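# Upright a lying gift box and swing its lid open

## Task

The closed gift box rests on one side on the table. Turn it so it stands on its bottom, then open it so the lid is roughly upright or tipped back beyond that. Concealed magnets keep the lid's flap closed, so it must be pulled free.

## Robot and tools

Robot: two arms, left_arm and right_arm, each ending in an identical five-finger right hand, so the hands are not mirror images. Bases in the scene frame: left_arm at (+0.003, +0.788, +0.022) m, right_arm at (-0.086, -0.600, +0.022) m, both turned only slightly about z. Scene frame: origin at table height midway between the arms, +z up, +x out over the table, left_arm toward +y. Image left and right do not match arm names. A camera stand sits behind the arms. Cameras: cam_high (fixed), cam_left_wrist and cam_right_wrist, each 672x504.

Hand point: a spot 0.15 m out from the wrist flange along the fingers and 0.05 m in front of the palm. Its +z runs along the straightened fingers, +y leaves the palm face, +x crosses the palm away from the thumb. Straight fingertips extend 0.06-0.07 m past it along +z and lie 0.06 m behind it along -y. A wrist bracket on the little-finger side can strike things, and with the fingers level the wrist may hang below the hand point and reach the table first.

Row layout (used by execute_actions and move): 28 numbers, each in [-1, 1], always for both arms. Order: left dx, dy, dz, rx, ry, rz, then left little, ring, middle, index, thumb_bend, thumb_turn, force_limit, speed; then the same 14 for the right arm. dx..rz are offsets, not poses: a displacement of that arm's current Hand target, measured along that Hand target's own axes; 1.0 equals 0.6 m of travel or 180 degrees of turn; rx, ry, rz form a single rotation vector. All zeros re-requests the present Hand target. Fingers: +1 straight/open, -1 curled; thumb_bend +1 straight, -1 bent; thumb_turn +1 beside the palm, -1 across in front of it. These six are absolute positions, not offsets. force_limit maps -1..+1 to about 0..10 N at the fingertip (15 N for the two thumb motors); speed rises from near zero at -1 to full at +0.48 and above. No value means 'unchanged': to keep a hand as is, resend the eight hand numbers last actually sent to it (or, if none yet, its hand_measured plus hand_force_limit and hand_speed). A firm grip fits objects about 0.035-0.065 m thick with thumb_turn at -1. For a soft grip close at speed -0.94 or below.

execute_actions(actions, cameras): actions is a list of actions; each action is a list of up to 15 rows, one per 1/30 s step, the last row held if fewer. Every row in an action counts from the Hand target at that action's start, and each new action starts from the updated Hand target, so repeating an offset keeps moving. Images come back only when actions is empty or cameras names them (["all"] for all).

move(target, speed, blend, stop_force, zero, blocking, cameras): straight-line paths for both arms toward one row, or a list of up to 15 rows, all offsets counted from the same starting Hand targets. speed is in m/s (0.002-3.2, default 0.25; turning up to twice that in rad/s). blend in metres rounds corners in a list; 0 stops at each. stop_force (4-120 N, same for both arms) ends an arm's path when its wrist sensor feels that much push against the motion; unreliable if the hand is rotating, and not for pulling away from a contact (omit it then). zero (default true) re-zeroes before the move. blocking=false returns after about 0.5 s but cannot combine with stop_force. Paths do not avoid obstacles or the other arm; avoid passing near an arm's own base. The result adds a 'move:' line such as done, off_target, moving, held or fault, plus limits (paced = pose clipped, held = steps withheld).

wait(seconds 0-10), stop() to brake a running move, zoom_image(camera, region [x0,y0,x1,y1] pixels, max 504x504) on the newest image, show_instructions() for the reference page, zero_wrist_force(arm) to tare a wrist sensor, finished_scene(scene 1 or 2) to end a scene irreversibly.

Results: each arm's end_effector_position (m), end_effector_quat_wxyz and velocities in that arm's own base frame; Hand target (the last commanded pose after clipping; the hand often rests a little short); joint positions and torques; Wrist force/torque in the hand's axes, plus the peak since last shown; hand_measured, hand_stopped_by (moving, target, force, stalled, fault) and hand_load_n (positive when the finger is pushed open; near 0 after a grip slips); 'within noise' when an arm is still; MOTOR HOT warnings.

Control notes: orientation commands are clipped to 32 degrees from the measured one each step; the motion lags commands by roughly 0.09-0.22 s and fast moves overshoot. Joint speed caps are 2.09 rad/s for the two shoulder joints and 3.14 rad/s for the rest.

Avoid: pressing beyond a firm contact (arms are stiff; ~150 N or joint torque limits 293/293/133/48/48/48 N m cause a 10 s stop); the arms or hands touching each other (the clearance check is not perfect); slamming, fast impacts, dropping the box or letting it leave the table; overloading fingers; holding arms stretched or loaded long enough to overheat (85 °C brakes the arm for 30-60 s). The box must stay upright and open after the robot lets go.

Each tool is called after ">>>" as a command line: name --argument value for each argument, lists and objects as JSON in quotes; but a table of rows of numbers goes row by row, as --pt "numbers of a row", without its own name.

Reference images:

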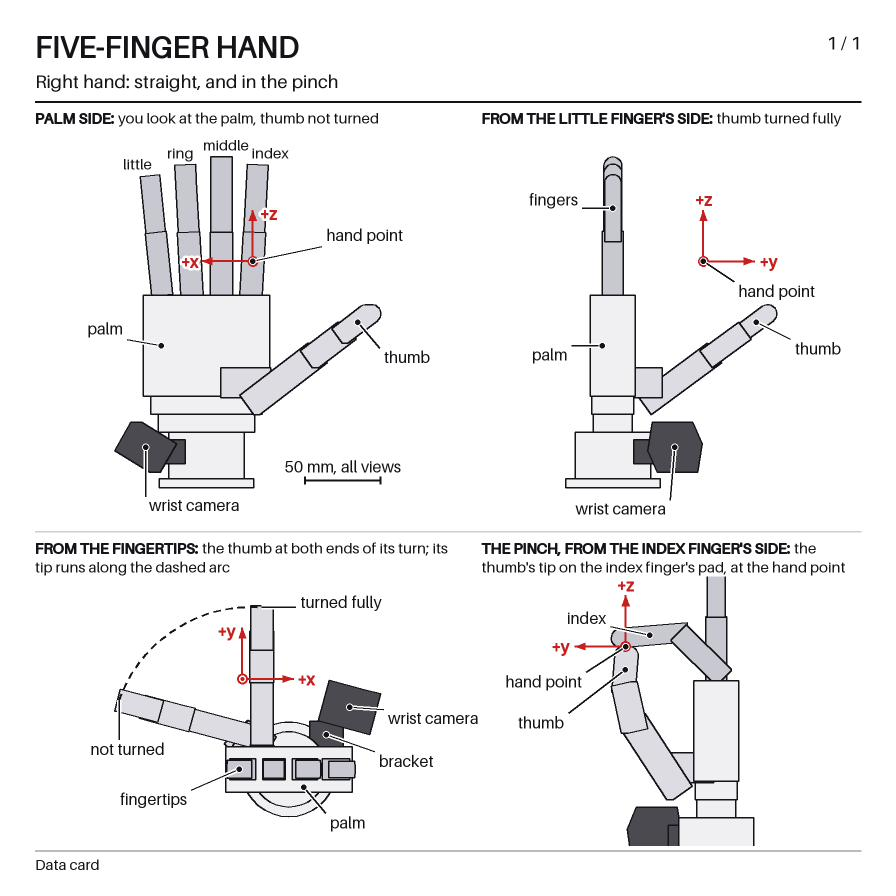

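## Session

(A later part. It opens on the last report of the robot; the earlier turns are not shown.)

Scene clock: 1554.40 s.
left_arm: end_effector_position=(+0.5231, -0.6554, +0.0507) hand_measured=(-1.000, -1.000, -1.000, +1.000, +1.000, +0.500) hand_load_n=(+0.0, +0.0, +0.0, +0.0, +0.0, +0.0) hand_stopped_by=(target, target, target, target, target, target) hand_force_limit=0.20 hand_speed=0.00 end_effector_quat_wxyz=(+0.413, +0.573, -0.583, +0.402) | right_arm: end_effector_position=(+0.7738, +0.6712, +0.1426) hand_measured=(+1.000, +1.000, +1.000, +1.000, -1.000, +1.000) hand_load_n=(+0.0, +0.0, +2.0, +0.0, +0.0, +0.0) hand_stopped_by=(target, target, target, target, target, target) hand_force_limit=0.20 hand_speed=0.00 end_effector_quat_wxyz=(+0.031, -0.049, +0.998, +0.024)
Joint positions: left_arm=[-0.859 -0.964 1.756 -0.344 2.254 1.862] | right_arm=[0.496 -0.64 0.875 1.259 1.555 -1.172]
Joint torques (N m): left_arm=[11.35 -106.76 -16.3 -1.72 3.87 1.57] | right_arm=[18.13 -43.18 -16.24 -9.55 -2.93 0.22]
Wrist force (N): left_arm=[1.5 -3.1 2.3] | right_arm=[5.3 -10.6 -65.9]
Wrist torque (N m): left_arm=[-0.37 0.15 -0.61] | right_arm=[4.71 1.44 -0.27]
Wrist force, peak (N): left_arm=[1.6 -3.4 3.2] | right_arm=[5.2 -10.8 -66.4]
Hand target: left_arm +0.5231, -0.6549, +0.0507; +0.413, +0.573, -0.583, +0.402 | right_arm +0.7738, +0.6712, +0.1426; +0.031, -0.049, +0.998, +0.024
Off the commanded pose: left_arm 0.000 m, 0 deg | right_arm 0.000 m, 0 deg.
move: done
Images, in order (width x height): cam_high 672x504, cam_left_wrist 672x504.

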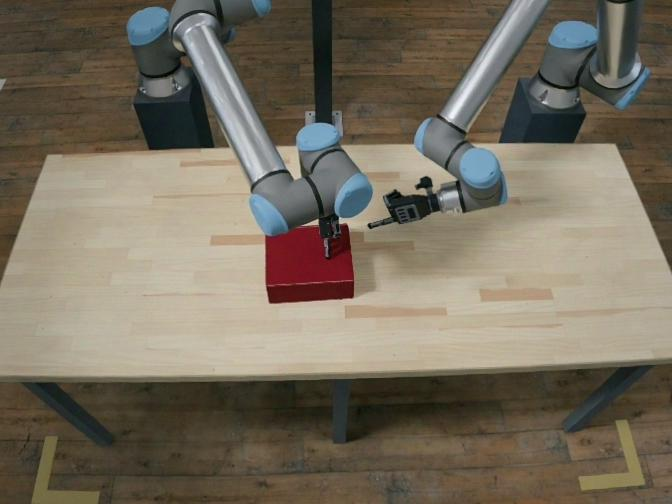

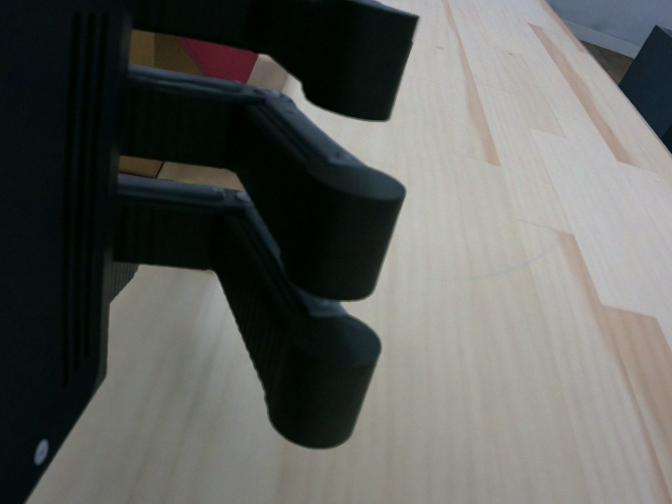

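>>> move --pt "0 -0.056 0 0 0 0 -1 -1 -1 1 1 0.5 0.2 0 0 0 0 0 0 0 1 1 1 1 -1 1 0.2 0" --pt "0.046 -0.056 0.125 0 0 0 -1 -1 -1 1 1 0.5 0.2 0 0 0 0 0 0 0 1 1 1 1 -1 1 0.2 0" --speed '[0.1,0.02]' --stop_force 14

>>> move --pt "0.0015 0 0.0045 0 0 0 -1 -1 -1 1 1 0.5 0.2 0 0 0 0 0 0 0 1 1 1 1 -1 1 0.2 0" --pt "0.003 0.018 0.008 0 0 0 -1 -1 -1 1 1 0.5 0.2 0 0 0 0 0 0 0 1 1 1 1 -1 1 0.2 0" --speed 0.02 --cameras '["cam_high"]'

>>> zoom_image --camera "cam_high" --region '[310, 200, 410, 280]'

Scene clock: 1569.37 s.
left_arm: end_effector_position=(+0.5554, -0.7174, +0.0512) hand_measured=(-1.000, -1.000, -1.000, +1.000, +1.000, +0.500) hand_load_n=(+0.0, +0.0, +0.0, -3.5, +0.0, +0.0) hand_stopped_by=(target, target, target, target, target, target) hand_force_limit=0.20 hand_speed=0.00 end_effector_quat_wxyz=(+0.413, +0.573, -0.583, +0.402) | right_arm: end_effector_position=(+0.7738, +0.6712, +0.1426) hand_measured=(+1.000, +1.000, +1.000, +1.000, -1.000, +1.000) hand_load_n=(+0.0, +0.0, +3.0, +0.0, +0.0, +0.0) hand_stopped_by=(target, target, target, target, target, target) hand_force_limit=0.20 hand_speed=0.00 end_effector_quat_wxyz=(+0.031, -0.049, +0.998, +0.024)
Joint positions: left_arm=[-0.88 -0.889 1.612 -0.282 2.235 1.85] | right_arm=[0.496 -0.64 0.875 1.259 1.555 -1.172]
Joint torques (N m): left_arm=[13.54 -110.45 -21.48 -2.39 2.34 2.01] | right_arm=[16.98 -40.83 -16.32 -2.64 -3.89 0.46]
Wrist force (N): left_arm=[1.5 -0.5 -1.3] | right_arm=[-0.5 -12.9 -66.0]
Wrist torque (N m): left_arm=[-0.36 0.18 -0.35] | right_arm=[4.89 1.19 -0.70]
Wrist force, peak (N): left_arm=[-1.1 -3.3 -13.1] | right_arm=[5.0 -9.9 -66.4]
Hand target: left_arm +0.5554, -0.7174, +0.0512; +0.413, +0.573, -0.583, +0.402 (not the last commanded pose) | right_arm +0.7738, +0.6712, +0.1426; +0.031, -0.049, +0.998, +0.024
Off the commanded pose: left_arm 0.018 m, 0 deg | right_arm 0.000 m, 0 deg.
move: contact (left_arm); path passed 1 of 2 targets

Scene clock: 1570.83 s.
left_arm: end_effector_position=(+0.5447, -0.7222, +0.0513) hand_measured=(-1.000, -1.000, -1.000, +1.000, +1.000, +0.500) hand_load_n=(+0.0, +0.0, +0.0, +0.0, +0.0, +0.0) hand_stopped_by=(target, target, target, target, target, target) hand_force_limit=0.20 hand_speed=0.00 end_effector_quat_wxyz=(+0.413, +0.573, -0.583, +0.402) | right_arm: end_effector_position=(+0.7738, +0.6712, +0.1426) hand_measured=(+1.000, +1.000, +1.000, +1.000, -1.000, +1.000) hand_load_n=(+0.0, +0.0, +2.5, +0.0, +0.0, +0.0) hand_stopped_by=(target, target, target, target, target, target) hand_force_limit=0.20 hand_speed=0.00 end_effector_quat_wxyz=(+0.031, -0.049, +0.998, +0.024)
Joint positions: left_arm=[-0.895 -0.897 1.626 -0.293 2.221 1.842] | right_arm=[0.496 -0.64 0.875 1.259 1.555 -1.172]
Joint torques (N m): left_arm=[-9.8 -108.59 -20.69 -3.08 -1.85 -2.51] | right_arm=[18.7 -40.47 -15.89 -4.31 -3.82 0.45]
Wrist force (N): left_arm=[-0.9 -4.0 -1.9] | right_arm=[2.9 -10.9 -65.7]
Wrist torque (N m): left_arm=[-0.14 0.12 -0.47] | right_arm=[4.74 1.38 -0.49]
Wrist force, peak (N): left_arm=[-1.2 2.7 -18.9] | right_arm=[-2.4 -14.5 -65.5]
Hand target: left_arm +0.5444, -0.7223, +0.0513; +0.413, +0.573, -0.583, +0.402 | right_arm +0.7738, +0.6712, +0.1426; +0.031, -0.049, +0.998, +0.024
Off the commanded pose: left_arm 0.000 m, 0 deg | right_arm 0.000 m, 0 deg.
move: done
Images, in order (width x height): cam_high 672x504.

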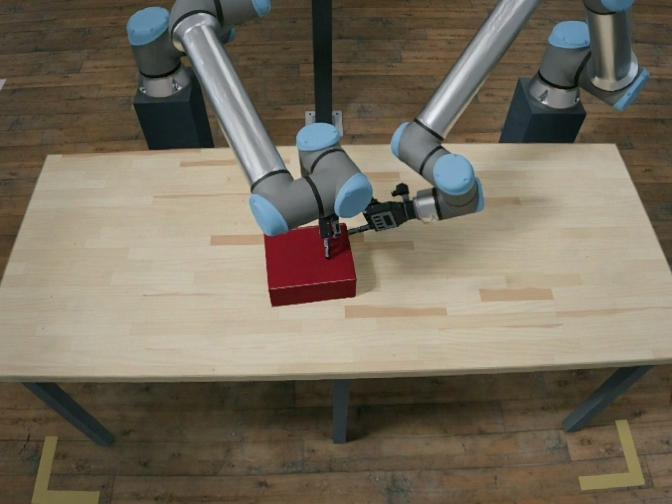

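Scaled by 5.040.

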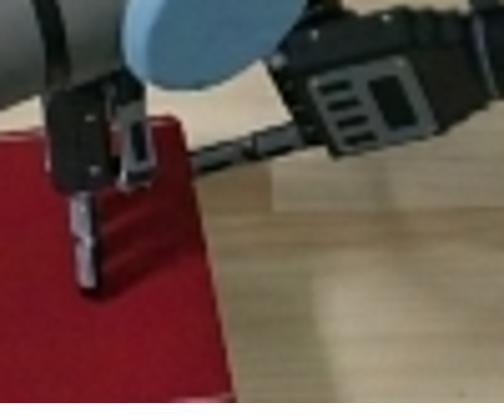

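>>> move --pt "0.0015 0.0 0.005 0 0 0 -1 -1 -1 1 1 0.5 0.2 0 0 0 0 0 0 0 1 1 1 1 -1 1 0.2 0" --pt "0.003 0.015 0.01 0 0 0 -1 -1 -1 1 1 0.5 0.2 0 0 0 0 0 0 0 1 1 1 1 -1 1 0.2 0" --speed 0.02

>>> move --pt "0.002 0.015 0.007 0 0 0 -1 -1 -1 1 1 0.5 0.2 0 0 0 0 0 0 0 1 1 1 1 -1 1 0.2 0" --speed 0.02 --cameras '["cam_high"]'

>>> zoom_image --camera "cam_high" --region '[310, 200, 410, 280]'

Scene clock: 1577.63 s.
left_arm: end_effector_position=(+0.5356, -0.7282, +0.0510) hand_measured=(-1.000, -1.000, -1.000, +1.000, +1.000, +0.500) hand_load_n=(+0.0, +0.0, +0.0, +0.0, +0.0, +0.0) hand_stopped_by=(target, target, target, target, target, target) hand_force_limit=0.20 hand_speed=0.00 end_effector_quat_wxyz=(+0.413, +0.573, -0.583, +0.402) end_effector_velocity=(-0.003, -0.001, +0.000) end_effector_angular_velocity=(-0.001, -0.001, +0.000) | right_arm: end_effector_position=(+0.7738, +0.6712, +0.1426) hand_measured=(+1.000, +1.000, +1.000, +1.000, -1.000, +1.000) hand_load_n=(+0.0, +0.0, +2.5, -0.5, +0.0, +0.0) hand_stopped_by=(target, target, target, target, target, target) hand_force_limit=0.20 hand_speed=0.00 end_effector_quat_wxyz=(+0.031, -0.049, +0.998, +0.024)
Joint positions: left_arm=[-0.909 -0.901 1.635 -0.302 2.208 1.835] | right_arm=[0.496 -0.64 0.875 1.259 1.555 -1.172]
Joint velocities: left_arm=[-0.003 -0.003 0.005 -0.004 -0.003 -0.002] | right_arm=[within noise]
Joint torques (N m): left_arm=[-11.88 -112.17 -18.2 -1.9 -2.27 -2.4] | right_arm=[19.6 -37.5 -14.05 -5.03 -4.6 0.35]
Wrist force (N): left_arm=[0.5 -3.5 2.3] | right_arm=[-0.9 -11.3 -65.3]
Wrist torque (N m): left_arm=[-0.43 0.30 -0.38] | right_arm=[4.84 1.04 -0.73]
Wrist force, peak (N): left_arm=[-3.4 4.1 -14.8] | right_arm=[3.5 -10.7 -66.1]
Hand target: left_arm +0.5353, -0.7283, +0.0510; +0.413, +0.573, -0.583, +0.402 | right_arm +0.7738, +0.6712, +0.1426; +0.031, -0.049, +0.998, +0.024
Off the commanded pose: left_arm 0.000 m, 0 deg | right_arm 0.000 m, 0 deg.
move: done

Scene clock: 1578.47 s.
left_arm: end_effector_position=(+0.5265, -0.7324, +0.0508) hand_measured=(-1.000, -1.000, -1.000, +1.000, +1.000, +0.500) hand_load_n=(+0.0, +0.0, +0.0, +0.0, +0.0, +0.0) hand_stopped_by=(target, target, target, target, target, target) hand_force_limit=0.20 hand_speed=0.00 end_effector_quat_wxyz=(+0.413, +0.573, -0.583, +0.402) | right_arm: end_effector_position=(+0.7738, +0.6712, +0.1426) hand_measured=(+1.000, +1.000, +1.000, +1.000, -1.000, +1.000) hand_load_n=(+0.0, +0.0, +2.5, +0.0, +0.0, +0.0) hand_stopped_by=(target, target, target, target, target, target) hand_force_limit=0.20 hand_speed=0.00 end_effector_quat_wxyz=(+0.031, -0.049, +0.998, +0.024)
Joint positions: left_arm=[-0.922 -0.907 1.646 -0.311 2.197 1.828] | right_arm=[0.496 -0.64 0.875 1.259 1.555 -1.172]
Joint torques (N m): left_arm=[-8.59 -114.37 -20.53 -1.99 -2.09 -1.52] | right_arm=[18.51 -38.88 -13.02 -2.29 -4.88 0.42]
Wrist force (N): left_arm=[0.2 -3.6 2.3] | right_arm=[-1.1 -11.5 -65.5]
Wrist torque (N m): left_arm=[-0.46 0.36 -0.40] | right_arm=[4.83 1.09 -0.75]
Wrist force, peak (N): left_arm=[0.5 -3.9 2.7] | right_arm=[-0.9 -11.5 -65.9]
Hand target: left_arm +0.5262, -0.7325, +0.0508; +0.413, +0.573, -0.583, +0.402 | right_arm +0.7738, +0.6712, +0.1426; +0.031, -0.049, +0.998, +0.024
Off the commanded pose: left_arm 0.000 m, 0 deg | right_arm 0.000 m, 0 deg.
move: done
Images, in order (width x height): cam_high 672x504.

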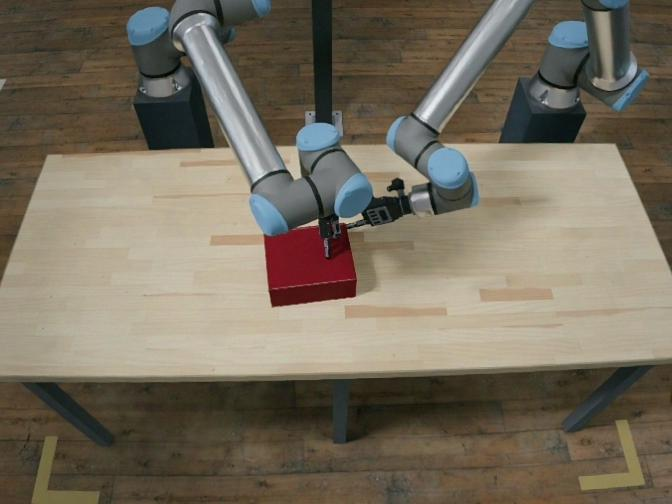

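Scaled by 5.040.

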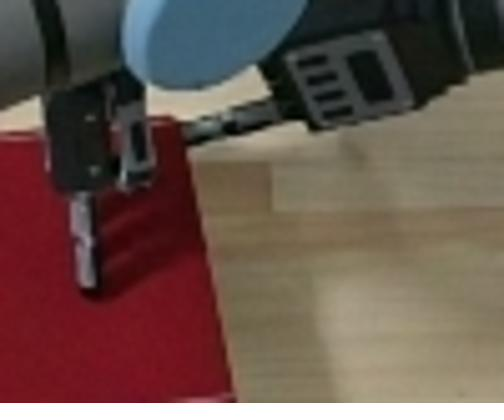

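>>> move --pt "-0.034 0 -0.094 0 0 0 -1 -1 -1 1 1 0.5 0.2 0 0 0 -0.035 0 0 0 1 1 1 1 -1 1 0.2 0" --pt "-0.034 -0.035 -0.094 0 0 0 -1 -1 -1 1 1 0.5 0.2 0 0.05 0.025 -0.035 0 0 0 1 1 1 1 -1 1 0.2 0"

>>> move --pt "0 0 0 0 0 0 -1 -1 -1 1 1 0.5 0.2 0 0 0 0.1 0 0 0 1 1 1 1 -1 1 0.2 0" --speed 0.03 --stop_force 30 --cameras '["cam_right_wrist"]'

>>> move --pt "0 0 0 0 0 0 -1 -1 -1 1 1 0.5 0.2 0 0 0 0.0045 0 0 0 1 1 1 1 -1 1 0.2 0" --speed 0.02 --cameras '["cam_high","cam_left_wrist"]'

>>> zoom_image --camera "cam_high" --region '[310, 190, 410, 270]'

Scene clock: 1598.27 s.
left_arm: end_effector_position=(+0.5483, -0.6730, +0.0504) hand_measured=(-1.000, -1.000, -1.000, +1.000, +1.000, +0.500) hand_load_n=(+0.0, +0.0, +0.0, +0.0, +0.0, +0.0) hand_stopped_by=(target, target, target, target, target, target) hand_force_limit=0.20 hand_speed=0.00 end_effector_quat_wxyz=(+0.413, +0.573, -0.583, +0.402) | right_arm: end_effector_position=(+0.7414, +0.6821, +0.1623) hand_measured=(+1.000, +1.000, +1.000, +1.000, -1.000, +1.000) hand_load_n=(+0.0, +0.0, +0.0, +0.0, +0.0, +0.0) hand_stopped_by=(target, target, target, target, target, target) hand_force_limit=0.20 hand_speed=0.00 end_effector_quat_wxyz=(+0.031, -0.049, +0.998, +0.024)
Joint positions: left_arm=[-0.848 -0.926 1.685 -0.307 2.263 1.868] | right_arm=[0.524 -0.686 0.926 1.254 1.557 -1.145]
Joint torques (N m): left_arm=[12.14 -70.45 -45.48 2.9 3.2 1.72] | right_arm=[18.06 -104.92 -28.02 0.82 2.53 2.04]
Wrist force (N): left_arm=[0.2 -3.2 2.4] | right_arm=[1.7 0.2 2.3]
Wrist torque (N m): left_arm=[-0.40 0.33 -0.68] | right_arm=[-0.12 -0.30 -0.16]
Wrist force, peak (N): left_arm=[0.2 -4.3 2.1] | right_arm=[-1.2 -11.5 -65.8]
Hand target: left_arm +0.5485, -0.6730, +0.0504; +0.413, +0.573, -0.583, +0.402 | right_arm +0.7413, +0.6821, +0.1622; +0.031, -0.049, +0.998, +0.024
Off the commanded pose: left_arm 0.000 m, 0 deg | right_arm 0.000 m, 0 deg.
move: done

Scene clock: 1600.27 s.
left_arm: end_effector_position=(+0.5485, -0.6730, +0.0504) hand_measured=(-1.000, -1.000, -1.000, +1.000, +1.000, +0.500) hand_load_n=(+0.0, +0.0, +0.0, +0.0, +0.0, +0.0) hand_stopped_by=(target, target, target, target, target, target) hand_force_limit=0.20 hand_speed=0.00 end_effector_quat_wxyz=(+0.413, +0.573, -0.583, +0.402) | right_arm: end_effector_position=(+0.7423, +0.6831, +0.1442) hand_measured=(+1.000, +1.000, +1.000, +1.000, -1.000, +1.000) hand_load_n=(+0.0, +0.0, +0.0, +0.0, +0.0, +0.0) hand_stopped_by=(target, target, target, target, target, target) hand_force_limit=0.20 hand_speed=0.00 end_effector_quat_wxyz=(+0.031, -0.049, +0.998, +0.024)
Joint positions: left_arm=[-0.848 -0.925 1.684 -0.307 2.263 1.868] | right_arm=[0.524 -0.674 0.937 1.231 1.557 -1.144]
Joint torques (N m): left_arm=[13.03 -71.08 -45.1 2.79 3.22 1.82] | right_arm=[5.11 -80.69 -30.4 3.05 1.54 0.02]
Wrist force (N): left_arm=[0.3 -3.7 2.1] | right_arm=[3.1 -0.2 -28.6]
Wrist torque (N m): left_arm=[-0.46 0.33 -0.69] | right_arm=[1.89 0.53 -0.08]
Wrist force, peak (N): left_arm=[0.4 -4.1 2.2] | right_arm=[4.6 -0.6 -45.5]
Hand target: left_arm +0.5485, -0.6730, +0.0504; +0.413, +0.573, -0.583, +0.402 | right_arm +0.7423, +0.6831, +0.1442; +0.031, -0.049, +0.998, +0.024 (not the last commanded pose)
Off the commanded pose: left_arm 0.000 m, 0 deg | right_arm 0.042 m, 0 deg.
move: contact (right_arm)
Images, in order (width x height): cam_right_wrist 672x504.

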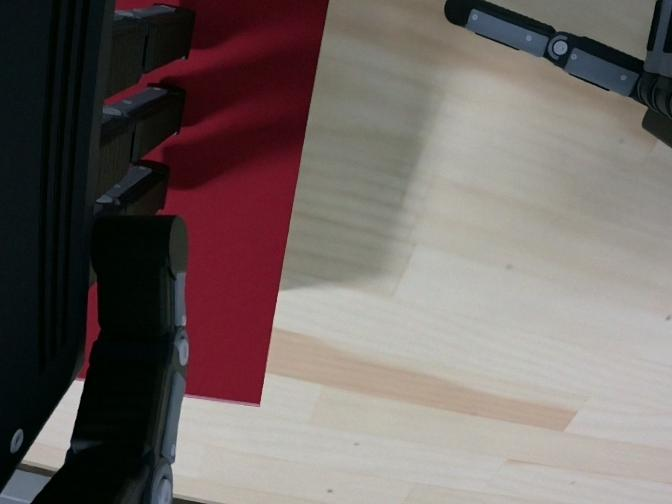

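Scene clock: 1600.97 s.
left_arm: end_effector_position=(+0.5485, -0.6730, +0.0504) hand_measured=(-1.000, -1.000, -1.000, +1.000, +1.000, +0.500) hand_load_n=(+0.0, +0.0, +0.0, +0.0, +0.0, +0.0) hand_stopped_by=(target, target, target, target, target, target) hand_force_limit=0.20 hand_speed=0.00 end_effector_quat_wxyz=(+0.413, +0.573, -0.583, +0.402) | right_arm: end_effector_position=(+0.7425, +0.6832, +0.1419) hand_measured=(+1.000, +1.000, +1.000, +1.000, -1.000, +1.000) hand_load_n=(+0.0, +0.0, +0.5, +0.5, +0.0, +0.0) hand_stopped_by=(target, target, target, target, target, target) hand_force_limit=0.20 hand_speed=0.00 end_effector_quat_wxyz=(+0.031, -0.049, +0.998, +0.024)
Joint positions: left_arm=[-0.848 -0.925 1.684 -0.307 2.263 1.868] | right_arm=[0.524 -0.673 0.938 1.228 1.557 -1.144]
Joint torques (N m): left_arm=[12.95 -70.19 -45.6 2.97 3.13 1.71] | right_arm=[6.09 -28.57 -4.11 -9.24 1.14 1.27]
Wrist force (N): left_arm=[0.4 -3.8 2.1] | right_arm=[6.0 -1.3 -65.5]
Wrist torque (N m): left_arm=[-0.48 0.31 -0.69] | right_arm=[4.12 1.47 0.07]
Wrist force, peak (N): left_arm=[0.2 -4.0 1.9] | right_arm=[6.0 -1.3 -65.5]
Hand target: left_arm +0.5485, -0.6730, +0.0504; +0.413, +0.573, -0.583, +0.402 | right_arm +0.7425, +0.6832, +0.1415; +0.031, -0.049, +0.998, +0.024
Off the commanded pose: left_arm 0.000 m, 0 deg | right_arm 0.000 m, 0 deg.
move: done
Images, in order (width x height): cam_high 672x504, cam_left_wrist 672x504.

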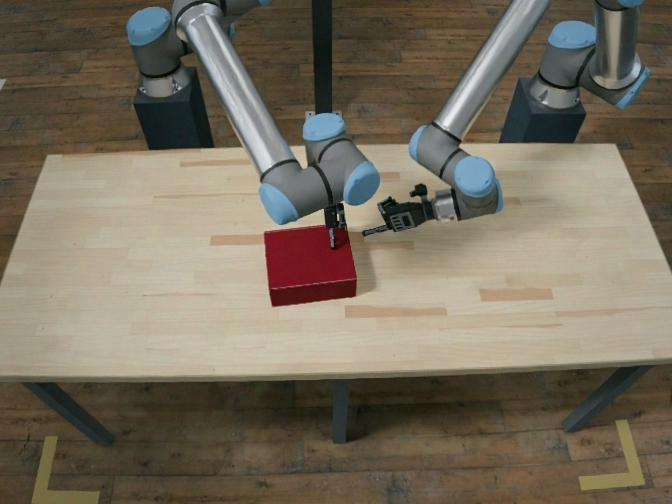

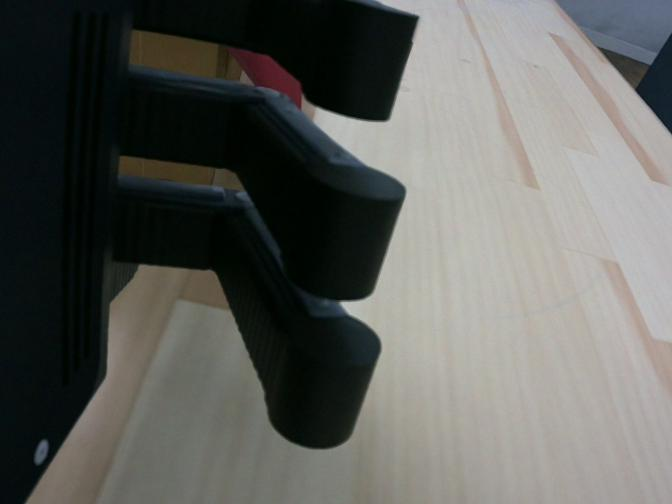

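Scaled by 5.040.

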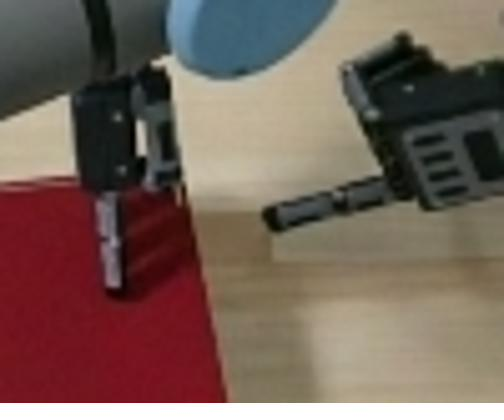

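>>> move --pt "0.04 -0.01 0.11 0 0 0 -1 -1 -1 1 1 0.5 0.2 0 0 0 0 0 0 0 1 1 1 1 -1 1 0.2 0" --speed 0.015 --stop_force 18

>>> move --pt "0.0015 0 0.0045 0 0 0 -1 -1 -1 1 1 0.5 0.2 0 0 0 0 0 0 0 1 1 1 1 -1 1 0.2 0" --speed 0.02 --cameras '["cam_high"]'

>>> zoom_image --camera "cam_high" --region '[310, 190, 410, 270]'

Scene clock: 1611.27 s.
left_arm: end_effector_position=(+0.5516, -0.7221, +0.0507) hand_measured=(-1.000, -1.000, -1.000, +1.000, +1.000, +0.500) hand_load_n=(+0.0, +0.0, +0.0, -2.0, +0.0, +0.0) hand_stopped_by=(target, target, target, target, target, target) hand_force_limit=0.20 hand_speed=0.00 end_effector_quat_wxyz=(+0.413, +0.573, -0.583, +0.402) | right_arm: end_effector_position=(+0.7425, +0.6832, +0.1415) hand_measured=(+1.000, +1.000, +1.000, +1.000, -1.000, +1.000) hand_load_n=(+0.0, +0.0, +2.5, +0.0, +0.0, -0.5) hand_stopped_by=(target, target, target, target, target, target) hand_force_limit=0.20 hand_speed=0.00 end_effector_quat_wxyz=(+0.031, -0.049, +0.998, +0.024)
Joint positions: left_arm=[-0.887 -0.889 1.612 -0.285 2.228 1.846] | right_arm=[0.524 -0.673 0.938 1.228 1.557 -1.144]
Joint torques (N m): left_arm=[9.32 -111.8 -22.89 -3.07 2.96 1.72] | right_arm=[16.13 -24.97 -3.91 -9.59 -2.87 1.54]
Wrist force (N): left_arm=[-0.3 -1.5 -6.7] | right_arm=[2.0 -11.4 -72.2]
Wrist torque (N m): left_arm=[0.07 0.26 -0.40] | right_arm=[5.25 1.42 -0.39]
Wrist force, peak (N): left_arm=[-1.9 -1.7 -16.4] | right_arm=[2.6 -11.5 -73.0]
Hand target: left_arm +0.5516, -0.7221, +0.0507; +0.413, +0.573, -0.583, +0.402 (not the last commanded pose) | right_arm +0.7425, +0.6832, +0.1415; +0.031, -0.049, +0.998, +0.024
Off the commanded pose: left_arm 0.021 m, 0 deg | right_arm 0.000 m, 0 deg.
move: contact (left_arm)

Scene clock: 1611.97 s.
left_arm: end_effector_position=(+0.5516, -0.7248, +0.0506) hand_measured=(-1.000, -1.000, -1.000, +1.000, +1.000, +0.500) hand_load_n=(+0.0, +0.0, +0.0, -5.0, +0.0, +0.0) hand_stopped_by=(target, target, target, target, target, target) hand_force_limit=0.20 hand_speed=0.00 end_effector_quat_wxyz=(+0.413, +0.573, -0.583, +0.402) | right_arm: end_effector_position=(+0.7425, +0.6832, +0.1415) hand_measured=(+1.000, +1.000, +1.000, +1.000, -1.000, +1.000) hand_load_n=(+0.0, +0.0, +4.0, +0.5, +0.0, +0.0) hand_stopped_by=(target, target, target, target, target, target) hand_force_limit=0.20 hand_speed=0.00 end_effector_quat_wxyz=(+0.031, -0.049, +0.998, +0.024)
Joint positions: left_arm=[-0.89 -0.887 1.609 -0.284 2.226 1.845] | right_arm=[0.524 -0.673 0.938 1.228 1.557 -1.144]
Joint torques (N m): left_arm=[-16.75 -74.89 -54.36 -1.08 -3.08 -2.16] | right_arm=[15.81 -25.26 -6.05 -9.75 -4.91 1.45]
Wrist force (N): left_arm=[-1.7 0.6 -19.1] | right_arm=[-3.2 -18.5 -72.1]
Wrist torque (N m): left_arm=[0.59 0.19 -0.48] | right_arm=[5.83 1.10 -0.88]
Wrist force, peak (N): left_arm=[-3.0 -1.5 -20.3] | right_arm=[-1.9 -17.6 -72.8]
Hand target: left_arm +0.5516, -0.7250, +0.0506; +0.413, +0.573, -0.583, +0.402 | right_arm +0.7425, +0.6832, +0.1415; +0.031, -0.049, +0.998, +0.024
Off the commanded pose: left_arm 0.000 m, 0 deg | right_arm 0.000 m, 0 deg.
move: done
Images, in order (width x height): cam_high 672x504.

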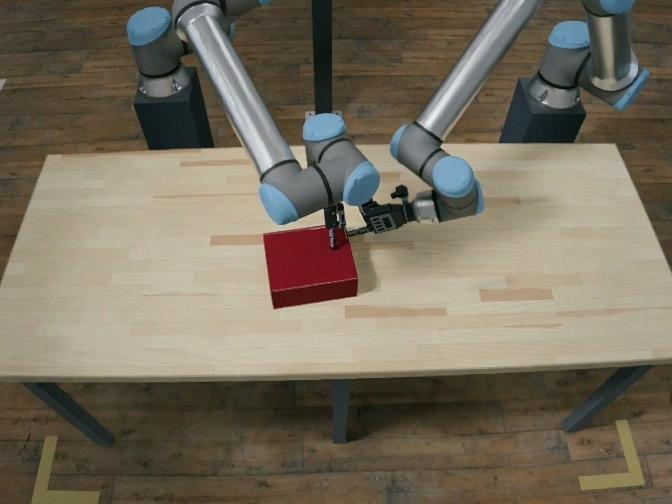

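Scaled by 5.040.

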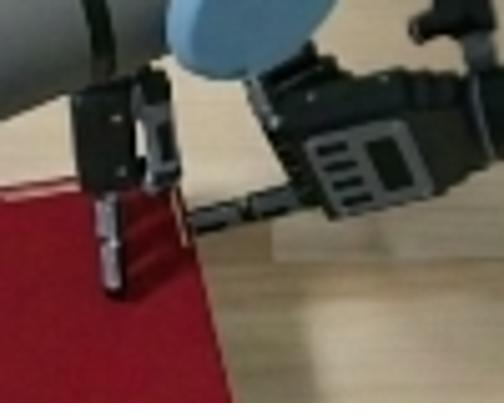

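>>> move --pt "0.005 0.035 0.014 0 0 0 -1 -1 -1 1 1 0.5 0.2 0 0 0 0 0 0 0 1 1 1 1 -1 1 0.2 0" --speed 0.02 --cameras '["cam_high"]'

>>> zoom_image --camera "cam_high" --region '[310, 190, 410, 270]'

Scene clock: 1616.07 s.
left_arm: end_effector_position=(+0.5307, -0.7333, +0.0507) hand_measured=(-1.000, -1.000, -1.000, +1.000, +1.000, +0.500) hand_load_n=(+0.0, +0.0, +0.0, -0.5, +0.0, +0.0) hand_stopped_by=(target, target, target, target, target, target) hand_force_limit=0.20 hand_speed=0.00 end_effector_quat_wxyz=(+0.413, +0.573, -0.583, +0.402) | right_arm: end_effector_position=(+0.7425, +0.6832, +0.1415) hand_measured=(+1.000, +1.000, +1.000, +1.000, -1.000, +1.000) hand_load_n=(+0.0, +0.0, +3.0, +0.0, +0.0, +0.0) hand_stopped_by=(target, target, target, target, target, target) hand_force_limit=0.20 hand_speed=0.00 end_effector_quat_wxyz=(+0.031, -0.049, +0.998, +0.024)
Joint positions: left_arm=[-0.918 -0.902 1.637 -0.306 2.2 1.83] | right_arm=[0.524 -0.673 0.938 1.228 1.557 -1.144]
Joint torques (N m): left_arm=[-5.31 -113.32 -19.77 -1.77 -2.05 -2.22] | right_arm=[15.58 -27.49 -12.89 -7 -2.54 0.17]
Wrist force (N): left_arm=[0.2 -3.7 2.7] | right_arm=[1.6 -13.2 -72.5]
Wrist torque (N m): left_arm=[-0.48 0.34 -0.40] | right_arm=[5.46 1.36 -0.57]
Wrist force, peak (N): left_arm=[-1.3 -0.1 -24.6] | right_arm=[-3.4 -19.4 -72.8]
Hand target: left_arm +0.5304, -0.7335, +0.0507; +0.413, +0.573, -0.583, +0.402 | right_arm +0.7425, +0.6832, +0.1415; +0.031, -0.049, +0.998, +0.024
Off the commanded pose: left_arm 0.000 m, 0 deg | right_arm 0.000 m, 0 deg.
move: done
Images, in order (width x height): cam_high 672x504.

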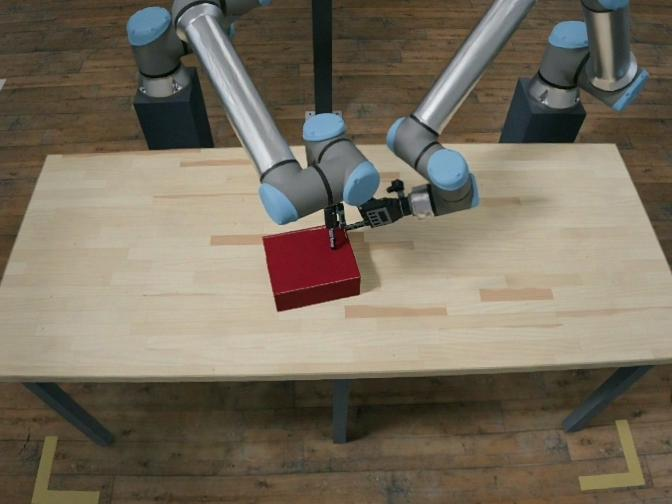

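Scaled by 5.040.

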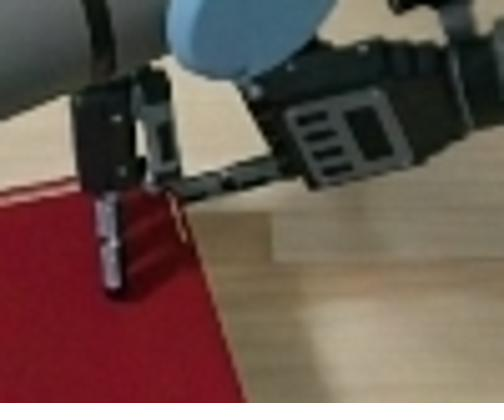

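>>> move --pt "-0.068 0 -0.19 0 0 0 -1 -1 -1 1 0.3 -0.86 0.2 0 0 0 -0.13 0 0 0 1 1 1 1 -1 1 0.2 0" --pt "-0.068 0 -0.19 0 0 0 -1 -1 -1 1 0.3 -0.86 0.2 0 -0.012 -0.472 -0.13 0 0 -0.03 1 1 1 1 -1 1 0.2 0"

>>> move --pt "0 0 0 0 0 0 -1 0.4 -1 1 0.3 -0.86 0.2 0 0 0 0.17 0 0 0 0.5 0.5 0.5 0.5 -1 1 0.2 0" --cameras '["all"]'

Scene clock: 1641.77 s.
left_arm: end_effector_position=(+0.5329, -0.6124, +0.0506) hand_measured=(-1.000, -1.000, -1.000, +1.000, +0.300, -0.840) hand_load_n=(+0.0, +0.0, -1.5, +0.0, +3.0, +20.0) hand_stopped_by=(target, target, target, target, target, force) hand_force_limit=0.20 hand_speed=0.00 end_effector_quat_wxyz=(+0.413, +0.573, -0.583, +0.402) | right_arm: end_effector_position=(+0.7730, +0.3986, +0.2071) hand_measured=(+1.000, +1.000, +1.000, +1.000, -1.000, +1.000) hand_load_n=(+0.5, +0.0, +0.0, +0.0, +0.0, +0.0) hand_stopped_by=(target, target, target, target, target, target) hand_force_limit=0.20 hand_speed=0.00 end_effector_quat_wxyz=(+0.032, -0.096, +0.995, +0.022)
Joint positions: left_arm=[-0.806 -0.979 1.786 -0.339 2.301 1.892] | right_arm=[0.191 -0.927 1.273 1.156 1.532 -1.57]
Joint torques (N m): left_arm=[13.14 -103.68 -16.71 -1.7 3.24 2.08] | right_arm=[-12.13 -92.89 -28.56 0.65 -2.52 -1.17]
Wrist force (N): left_arm=[0.0 -3.4 2.1] | right_arm=[0.5 -0.6 1.9]
Wrist torque (N m): left_arm=[-0.43 0.37 -0.71] | right_arm=[-0.22 -0.12 0.07]
Wrist force, peak (N): left_arm=[1.1 -3.7 3.6] | right_arm=[1.4 -13.4 -73.2]
Hand target: left_arm +0.5329, -0.6124, +0.0506; +0.413, +0.573, -0.583, +0.402 | right_arm +0.7730, +0.3984, +0.2071; +0.032, -0.096, +0.995, +0.022
Off the commanded pose: left_arm 0.000 m, 0 deg | right_arm 0.000 m, 0 deg.
move: done

Scene clock: 1642.90 s.
left_arm: end_effector_position=(+0.5329, -0.6124, +0.0506) hand_measured=(-1.000, +0.400, -1.000, +1.000, +0.300, -0.840) hand_load_n=(+0.0, +0.0, -1.5, +0.0, +3.5, +20.0) hand_stopped_by=(target, target, target, target, target, force) hand_force_limit=0.20 hand_speed=0.00 end_effector_quat_wxyz=(+0.413, +0.573, -0.583, +0.402) | right_arm: end_effector_position=(+0.7791, +0.4035, +0.1057) hand_measured=(+0.500, +0.500, +0.500, +0.500, -1.000, +1.000) hand_load_n=(+0.0, +0.0, +0.0, +0.0, +0.0, +0.0) hand_stopped_by=(target, target, target, target, target, target) hand_force_limit=0.20 hand_speed=0.00 end_effector_quat_wxyz=(+0.032, -0.096, +0.995, +0.022)
Joint positions: left_arm=[-0.806 -0.979 1.786 -0.339 2.301 1.892] | right_arm=[0.196 -0.847 1.326 1.022 1.533 -1.566]
Joint torques (N m): left_arm=[12.27 -101.94 -17.91 -1 2.92 1.86] | right_arm=[15.12 -73.83 -26.54 1.25 0.93 1.77]
Wrist force (N): left_arm=[0.6 -3.4 2.1] | right_arm=[0.7 -0.4 1.9]
Wrist torque (N m): left_arm=[-0.43 0.28 -0.68] | right_arm=[-0.17 -0.16 -0.22]
Wrist force, peak (N): left_arm=[0.2 -3.6 2.5] | right_arm=[1.0 -0.6 3.4]
Hand target: left_arm +0.5329, -0.6124, +0.0506; +0.413, +0.573, -0.583, +0.402 | right_arm +0.7792, +0.4036, +0.1054; +0.032, -0.096, +0.995, +0.022
Off the commanded pose: left_arm 0.000 m, 0 deg | right_arm 0.000 m, 0 deg.
move: done

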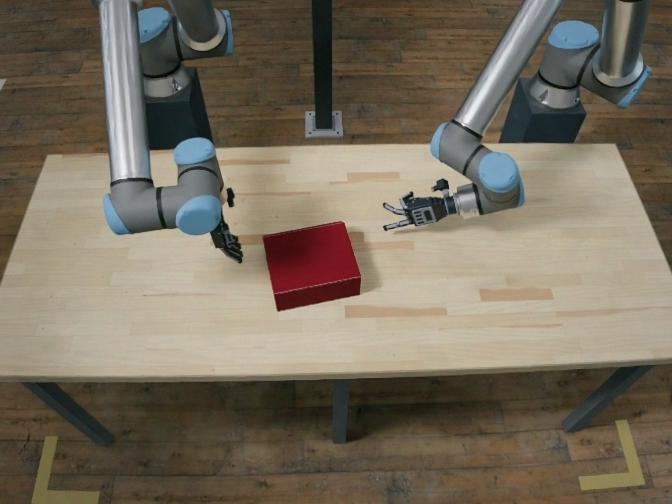

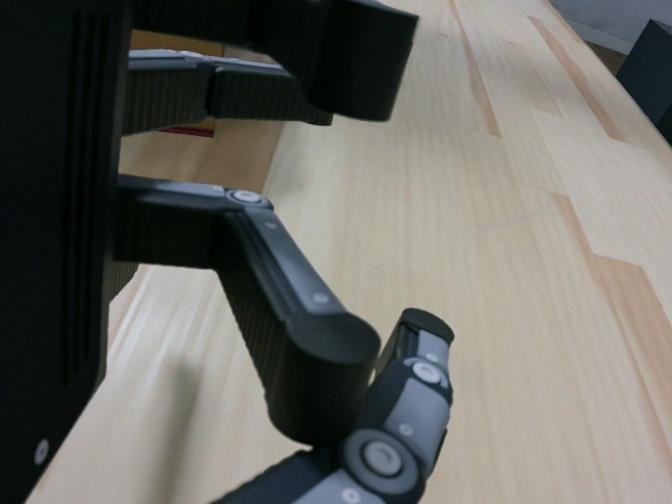

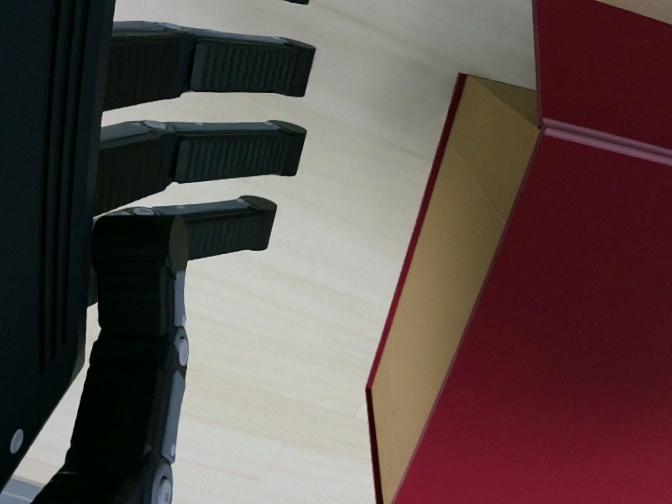

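>>> zoom_image --camera "cam_high" --region '[240, 200, 400, 320]'

>>> zoom_image --camera "cam_right_wrist" --region '[340, 0, 672, 252]'

Scaled by 3.150.

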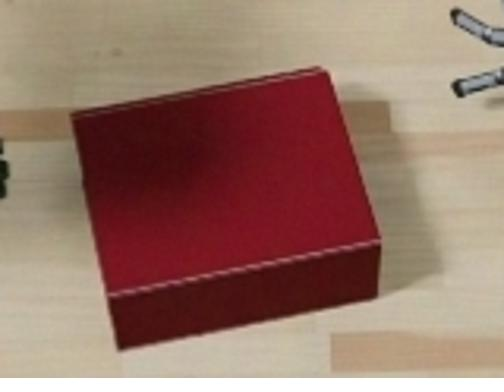

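Scaled by 1.518.

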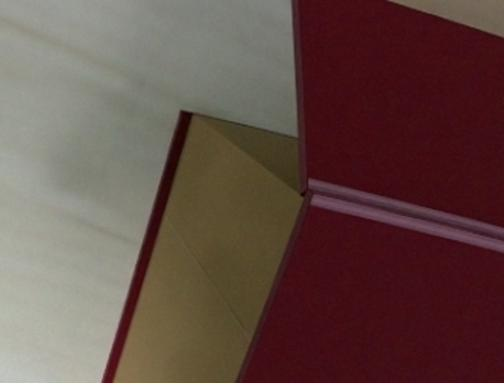

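>>> move --pt "0.19 0.15 -0.08 0 0 0 -1 -1 -1 -1 0.3 -0.86 0.2 0 0.1 0 -0.05 0 0 0 0.5 0.5 0.5 0.5 -1 1 0.2 0" --cameras '["all"]'

Scene clock: 1655.17 s.
left_arm: end_effector_position=(+0.4436, -0.6037, +0.1742) hand_measured=(-1.000, -1.000, -1.000, -0.410, +0.304, -0.840) hand_load_n=(+0.0, +0.0, -1.5, +13.0, +11.5, +18.5) hand_stopped_by=(target, target, target, force, target, force) hand_force_limit=0.20 hand_speed=0.00 end_effector_quat_wxyz=(+0.413, +0.573, -0.583, +0.402) | right_arm: end_effector_position=(+0.7187, +0.3907, +0.1311) hand_measured=(+0.500, +0.500, +0.500, +0.500, -1.000, +1.000) hand_load_n=(+0.0, +0.0, +0.0, +0.0, +0.0, +0.0) hand_stopped_by=(target, target, target, target, target, target) hand_force_limit=0.20 hand_speed=0.00 end_effector_quat_wxyz=(+0.032, -0.096, +0.995, +0.022)
Joint positions: left_arm=[-0.902 -1.23 1.904 -0.24 2.214 1.838] | right_arm=[0.195 -0.957 1.469 0.989 1.533 -1.567]
Joint torques (N m): left_arm=[-9.06 -84.94 -20.95 2.32 -2.32 -2.17] | right_arm=[-11.93 -85.83 -26.51 0.59 -2.17 -1.85]
Wrist force (N): left_arm=[0.6 -3.2 2.4] | right_arm=[0.9 -0.6 1.8]
Wrist torque (N m): left_arm=[-0.38 0.26 -0.36] | right_arm=[-0.21 -0.19 -0.03]
Wrist force, peak (N): left_arm=[-0.8 -4.3 2.5] | right_arm=[1.2 -1.1 2.4]
Hand target: left_arm +0.4435, -0.6037, +0.1744; +0.413, +0.573, -0.583, +0.402 | right_arm +0.7186, +0.3907, +0.1312; +0.032, -0.096, +0.995, +0.022
Off the commanded pose: left_arm 0.000 m, 0 deg | right_arm 0.000 m, 0 deg.
move: done

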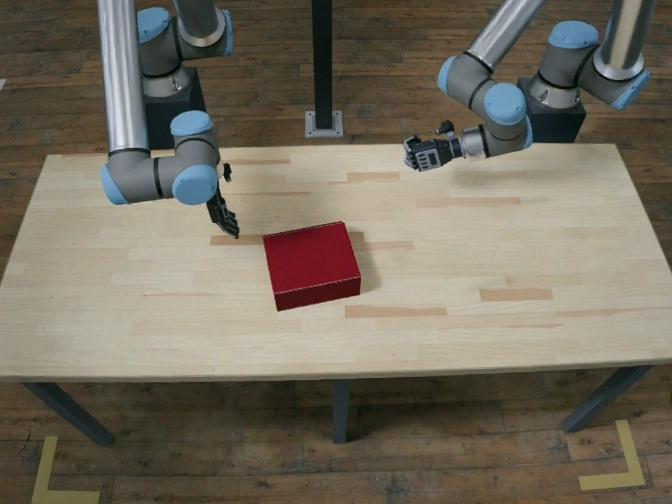

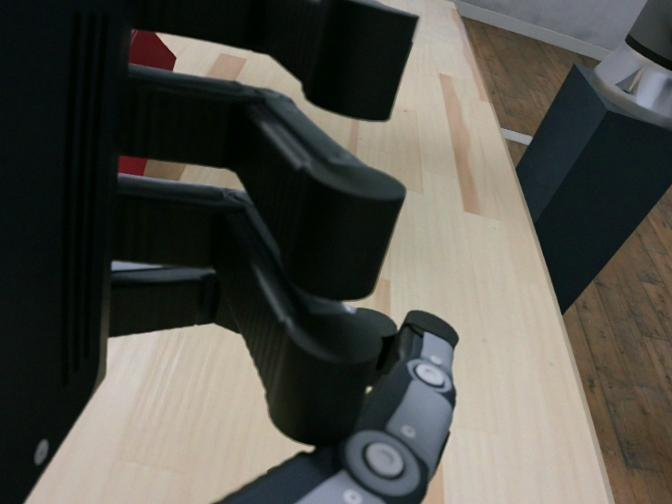

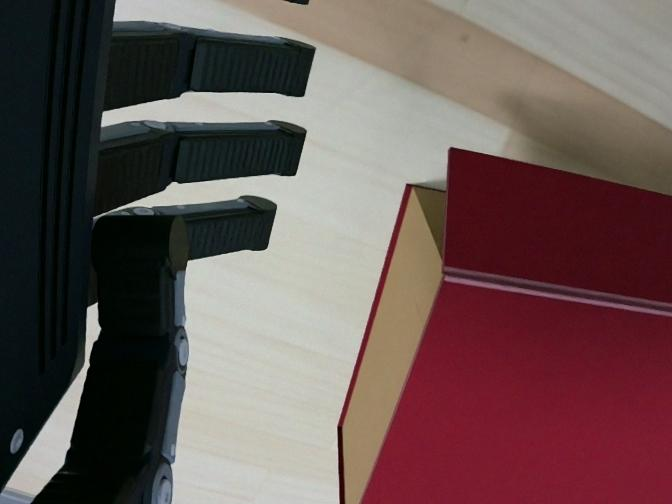

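>>> move --pt "-0.178 -0.2025 0.065 0 0 0 -1 -1 -1 1 1 0.5 0.2 0 0 -0.1 -0.1 0 0 0 0.5 0.5 0.5 0.5 -1 1 0.2 0"

>>> move --pt "0.068 0 0.19 0 0 0 -1 -1 -1 1 1 0.5 0.2 0 0 0 0 0 0 0 0.5 0.5 0.5 0.5 -1 1 0.2 0" --speed 0.03 --stop_force 4 --cameras '["cam_high","cam_right_wrist"]'

Scene clock: 1670.77 s.
left_arm: end_effector_position=(+0.5644, -0.6070, +0.0604) hand_measured=(-1.000, -1.000, -1.000, +1.000, +1.000, +0.500) hand_load_n=(+0.0, +0.0, +0.0, +0.0, +0.0, +0.0) hand_stopped_by=(target, target, target, target, target, target) hand_force_limit=0.20 hand_speed=0.00 end_effector_quat_wxyz=(+0.413, +0.573, -0.583, +0.402) | right_arm: end_effector_position=(+0.7265, +0.3289, +0.1886) hand_measured=(+0.500, +0.500, +0.500, +0.500, -1.000, +1.000) hand_load_n=(+0.5, +0.0, +0.0, +0.0, +0.0, +0.0) hand_stopped_by=(target, target, target, target, target, target) hand_force_limit=0.20 hand_speed=0.00 end_effector_quat_wxyz=(+0.032, -0.096, +0.995, +0.022)
Joint positions: left_arm=[-0.769 -0.958 1.725 -0.283 2.334 1.916] | right_arm=[0.108 -1.024 1.469 1.061 1.527 -1.653]
Joint torques (N m): left_arm=[11.79 -68.8 -43.05 2.81 3.49 1.56] | right_arm=[-11.13 -82.42 -39.33 7.38 -2.63 -1.61]
Wrist force (N): left_arm=[0.3 -3.7 2.5] | right_arm=[0.7 -0.4 1.9]
Wrist torque (N m): left_arm=[-0.48 0.32 -0.68] | right_arm=[-0.15 -0.16 0.08]
Wrist force, peak (N): left_arm=[-0.6 -4.2 2.7] | right_arm=[0.6 -0.4 2.5]
Hand target: left_arm +0.5646, -0.6070, +0.0603; +0.413, +0.573, -0.583, +0.402 | right_arm +0.7265, +0.3288, +0.1887; +0.032, -0.096, +0.995, +0.022
Off the commanded pose: left_arm 0.000 m, 0 deg | right_arm 0.000 m, 0 deg.
move: done

Scene clock: 1675.97 s.
left_arm: end_effector_position=(+0.5621, -0.7281, +0.0604) hand_measured=(-1.000, -1.000, -1.000, +1.000, +1.000, +0.500) hand_load_n=(+0.0, +0.0, +0.0, -0.5, +0.0, +0.0) hand_stopped_by=(target, target, target, target, target, target) hand_force_limit=0.20 hand_speed=0.00 end_effector_quat_wxyz=(+0.413, +0.573, -0.583, +0.402) | right_arm: end_effector_position=(+0.7265, +0.3288, +0.1887) hand_measured=(+0.500, +0.500, +0.500, +0.500, -1.000, +1.000) hand_load_n=(+0.0, +0.0, +0.0, +0.0, +0.0, +0.0) hand_stopped_by=(target, target, target, target, target, target) hand_force_limit=0.20 hand_speed=0.00 end_effector_quat_wxyz=(+0.032, -0.096, +0.995, +0.022)
Joint positions: left_arm=[-0.882 -0.884 1.581 -0.257 2.233 1.849] | right_arm=[0.108 -1.024 1.469 1.061 1.527 -1.653]
Joint torques (N m): left_arm=[-9.13 -74.79 -47.11 2.39 -2.1 -2.17] | right_arm=[-12.81 -83.62 -39.51 7.47 -2.62 -1.85]
Wrist force (N): left_arm=[0.5 -3.3 1.5] | right_arm=[0.9 -0.3 2.1]
Wrist torque (N m): left_arm=[-0.47 0.23 -0.38] | right_arm=[-0.15 -0.19 0.10]
Wrist force, peak (N): left_arm=[0.9 -3.8 2.8] | right_arm=[0.8 -0.7 2.5]
Hand target: left_arm +0.5621, -0.7281, +0.0604; +0.413, +0.573, -0.583, +0.402 | right_arm +0.7265, +0.3288, +0.1887; +0.032, -0.096, +0.995, +0.022
Off the commanded pose: left_arm 0.000 m, 0 deg | right_arm 0.000 m, 0 deg.
move: done
Images, in order (width x height): cam_high 672x504, cam_right_wrist 672x504.

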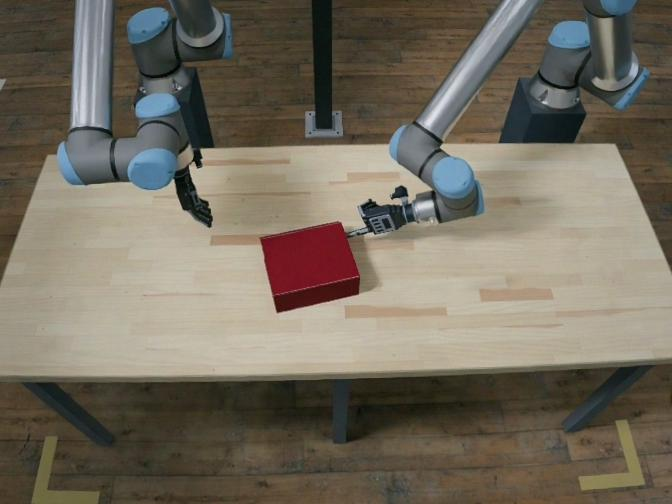

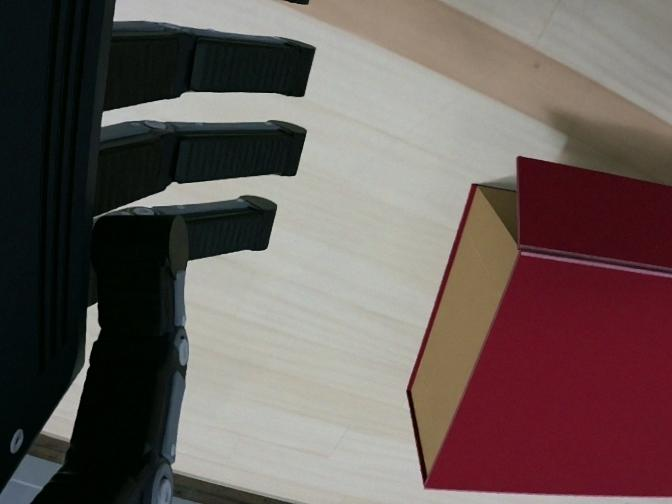

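>>> move --pt "0.075 0 -0.02 0 0 0 -1 -1 -1 1 1 0.5 0.2 0 0 0 0 0 0 0 0.5 0.5 0.5 0.5 -1 1 0.2 0" --speed 0.05 --cameras '["cam_high","cam_right_wrist","cam_left_wrist"]'

Scene clock: 1680.10 s.
left_arm: end_effector_position=(+0.5621, -0.7319, +0.1065) hand_measured=(-1.000, -1.000, -1.000, +1.000, +1.000, +0.500) hand_load_n=(+0.0, +0.0, -0.5, +0.0, +0.0, +0.0) hand_stopped_by=(target, target, target, target, target, target) hand_force_limit=0.20 hand_speed=0.00 end_effector_quat_wxyz=(+0.413, +0.573, -0.583, +0.402) | right_arm: end_effector_position=(+0.7265, +0.3288, +0.1887) hand_measured=(+0.500, +0.500, +0.500, +0.500, -1.000, +1.000) hand_load_n=(+0.0, +0.0, +0.0, +0.0, +0.0, +0.0) hand_stopped_by=(target, target, target, target, target, target) hand_force_limit=0.20 hand_speed=0.00 end_effector_quat_wxyz=(+0.032, -0.096, +0.995, +0.022)
Joint positions: left_arm=[-0.885 -0.927 1.558 -0.192 2.23 1.847] | right_arm=[0.108 -1.024 1.469 1.061 1.527 -1.653]
Joint torques (N m): left_arm=[-8.88 -110.38 -47.99 1.99 -2.02 -1.86] | right_arm=[-10.1 -83.05 -39.22 7.81 -2.29 -1.84]
Wrist force (N): left_arm=[-0.4 -3.6 2.1] | right_arm=[0.6 -0.6 2.0]
Wrist torque (N m): left_arm=[-0.41 0.22 -0.44] | right_arm=[-0.19 -0.15 0.07]
Wrist force, peak (N): left_arm=[0.1 -3.5 2.6] | right_arm=[1.0 -0.7 2.4]
Hand target: left_arm +0.5621, -0.7319, +0.1068; +0.413, +0.573, -0.583, +0.402 | right_arm +0.7265, +0.3288, +0.1887; +0.032, -0.096, +0.995, +0.022
Off the commanded pose: left_arm 0.000 m, 0 deg | right_arm 0.000 m, 0 deg.
move: done

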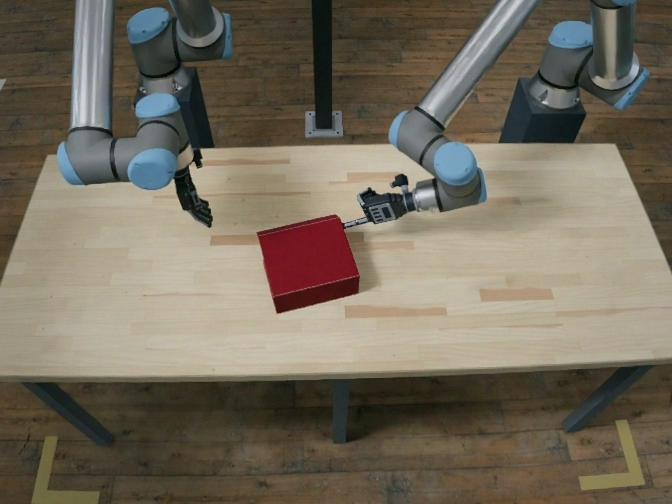

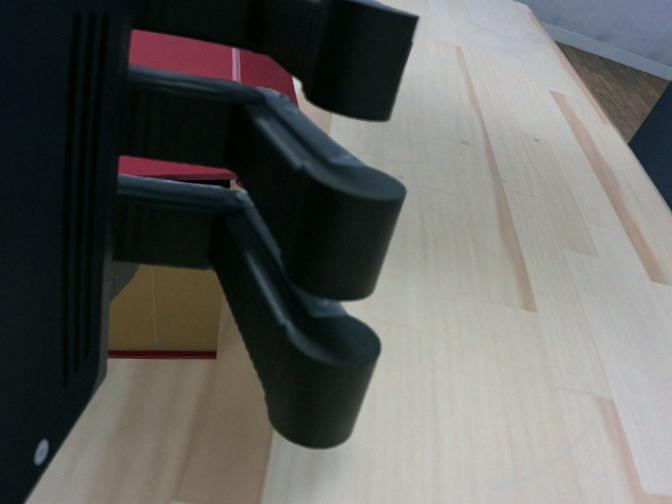

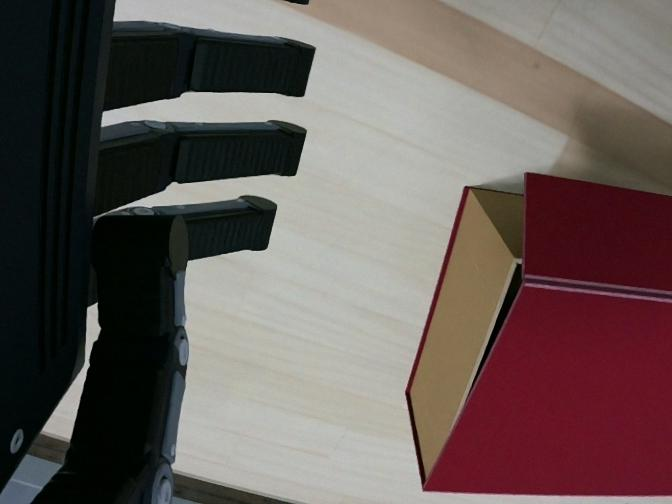

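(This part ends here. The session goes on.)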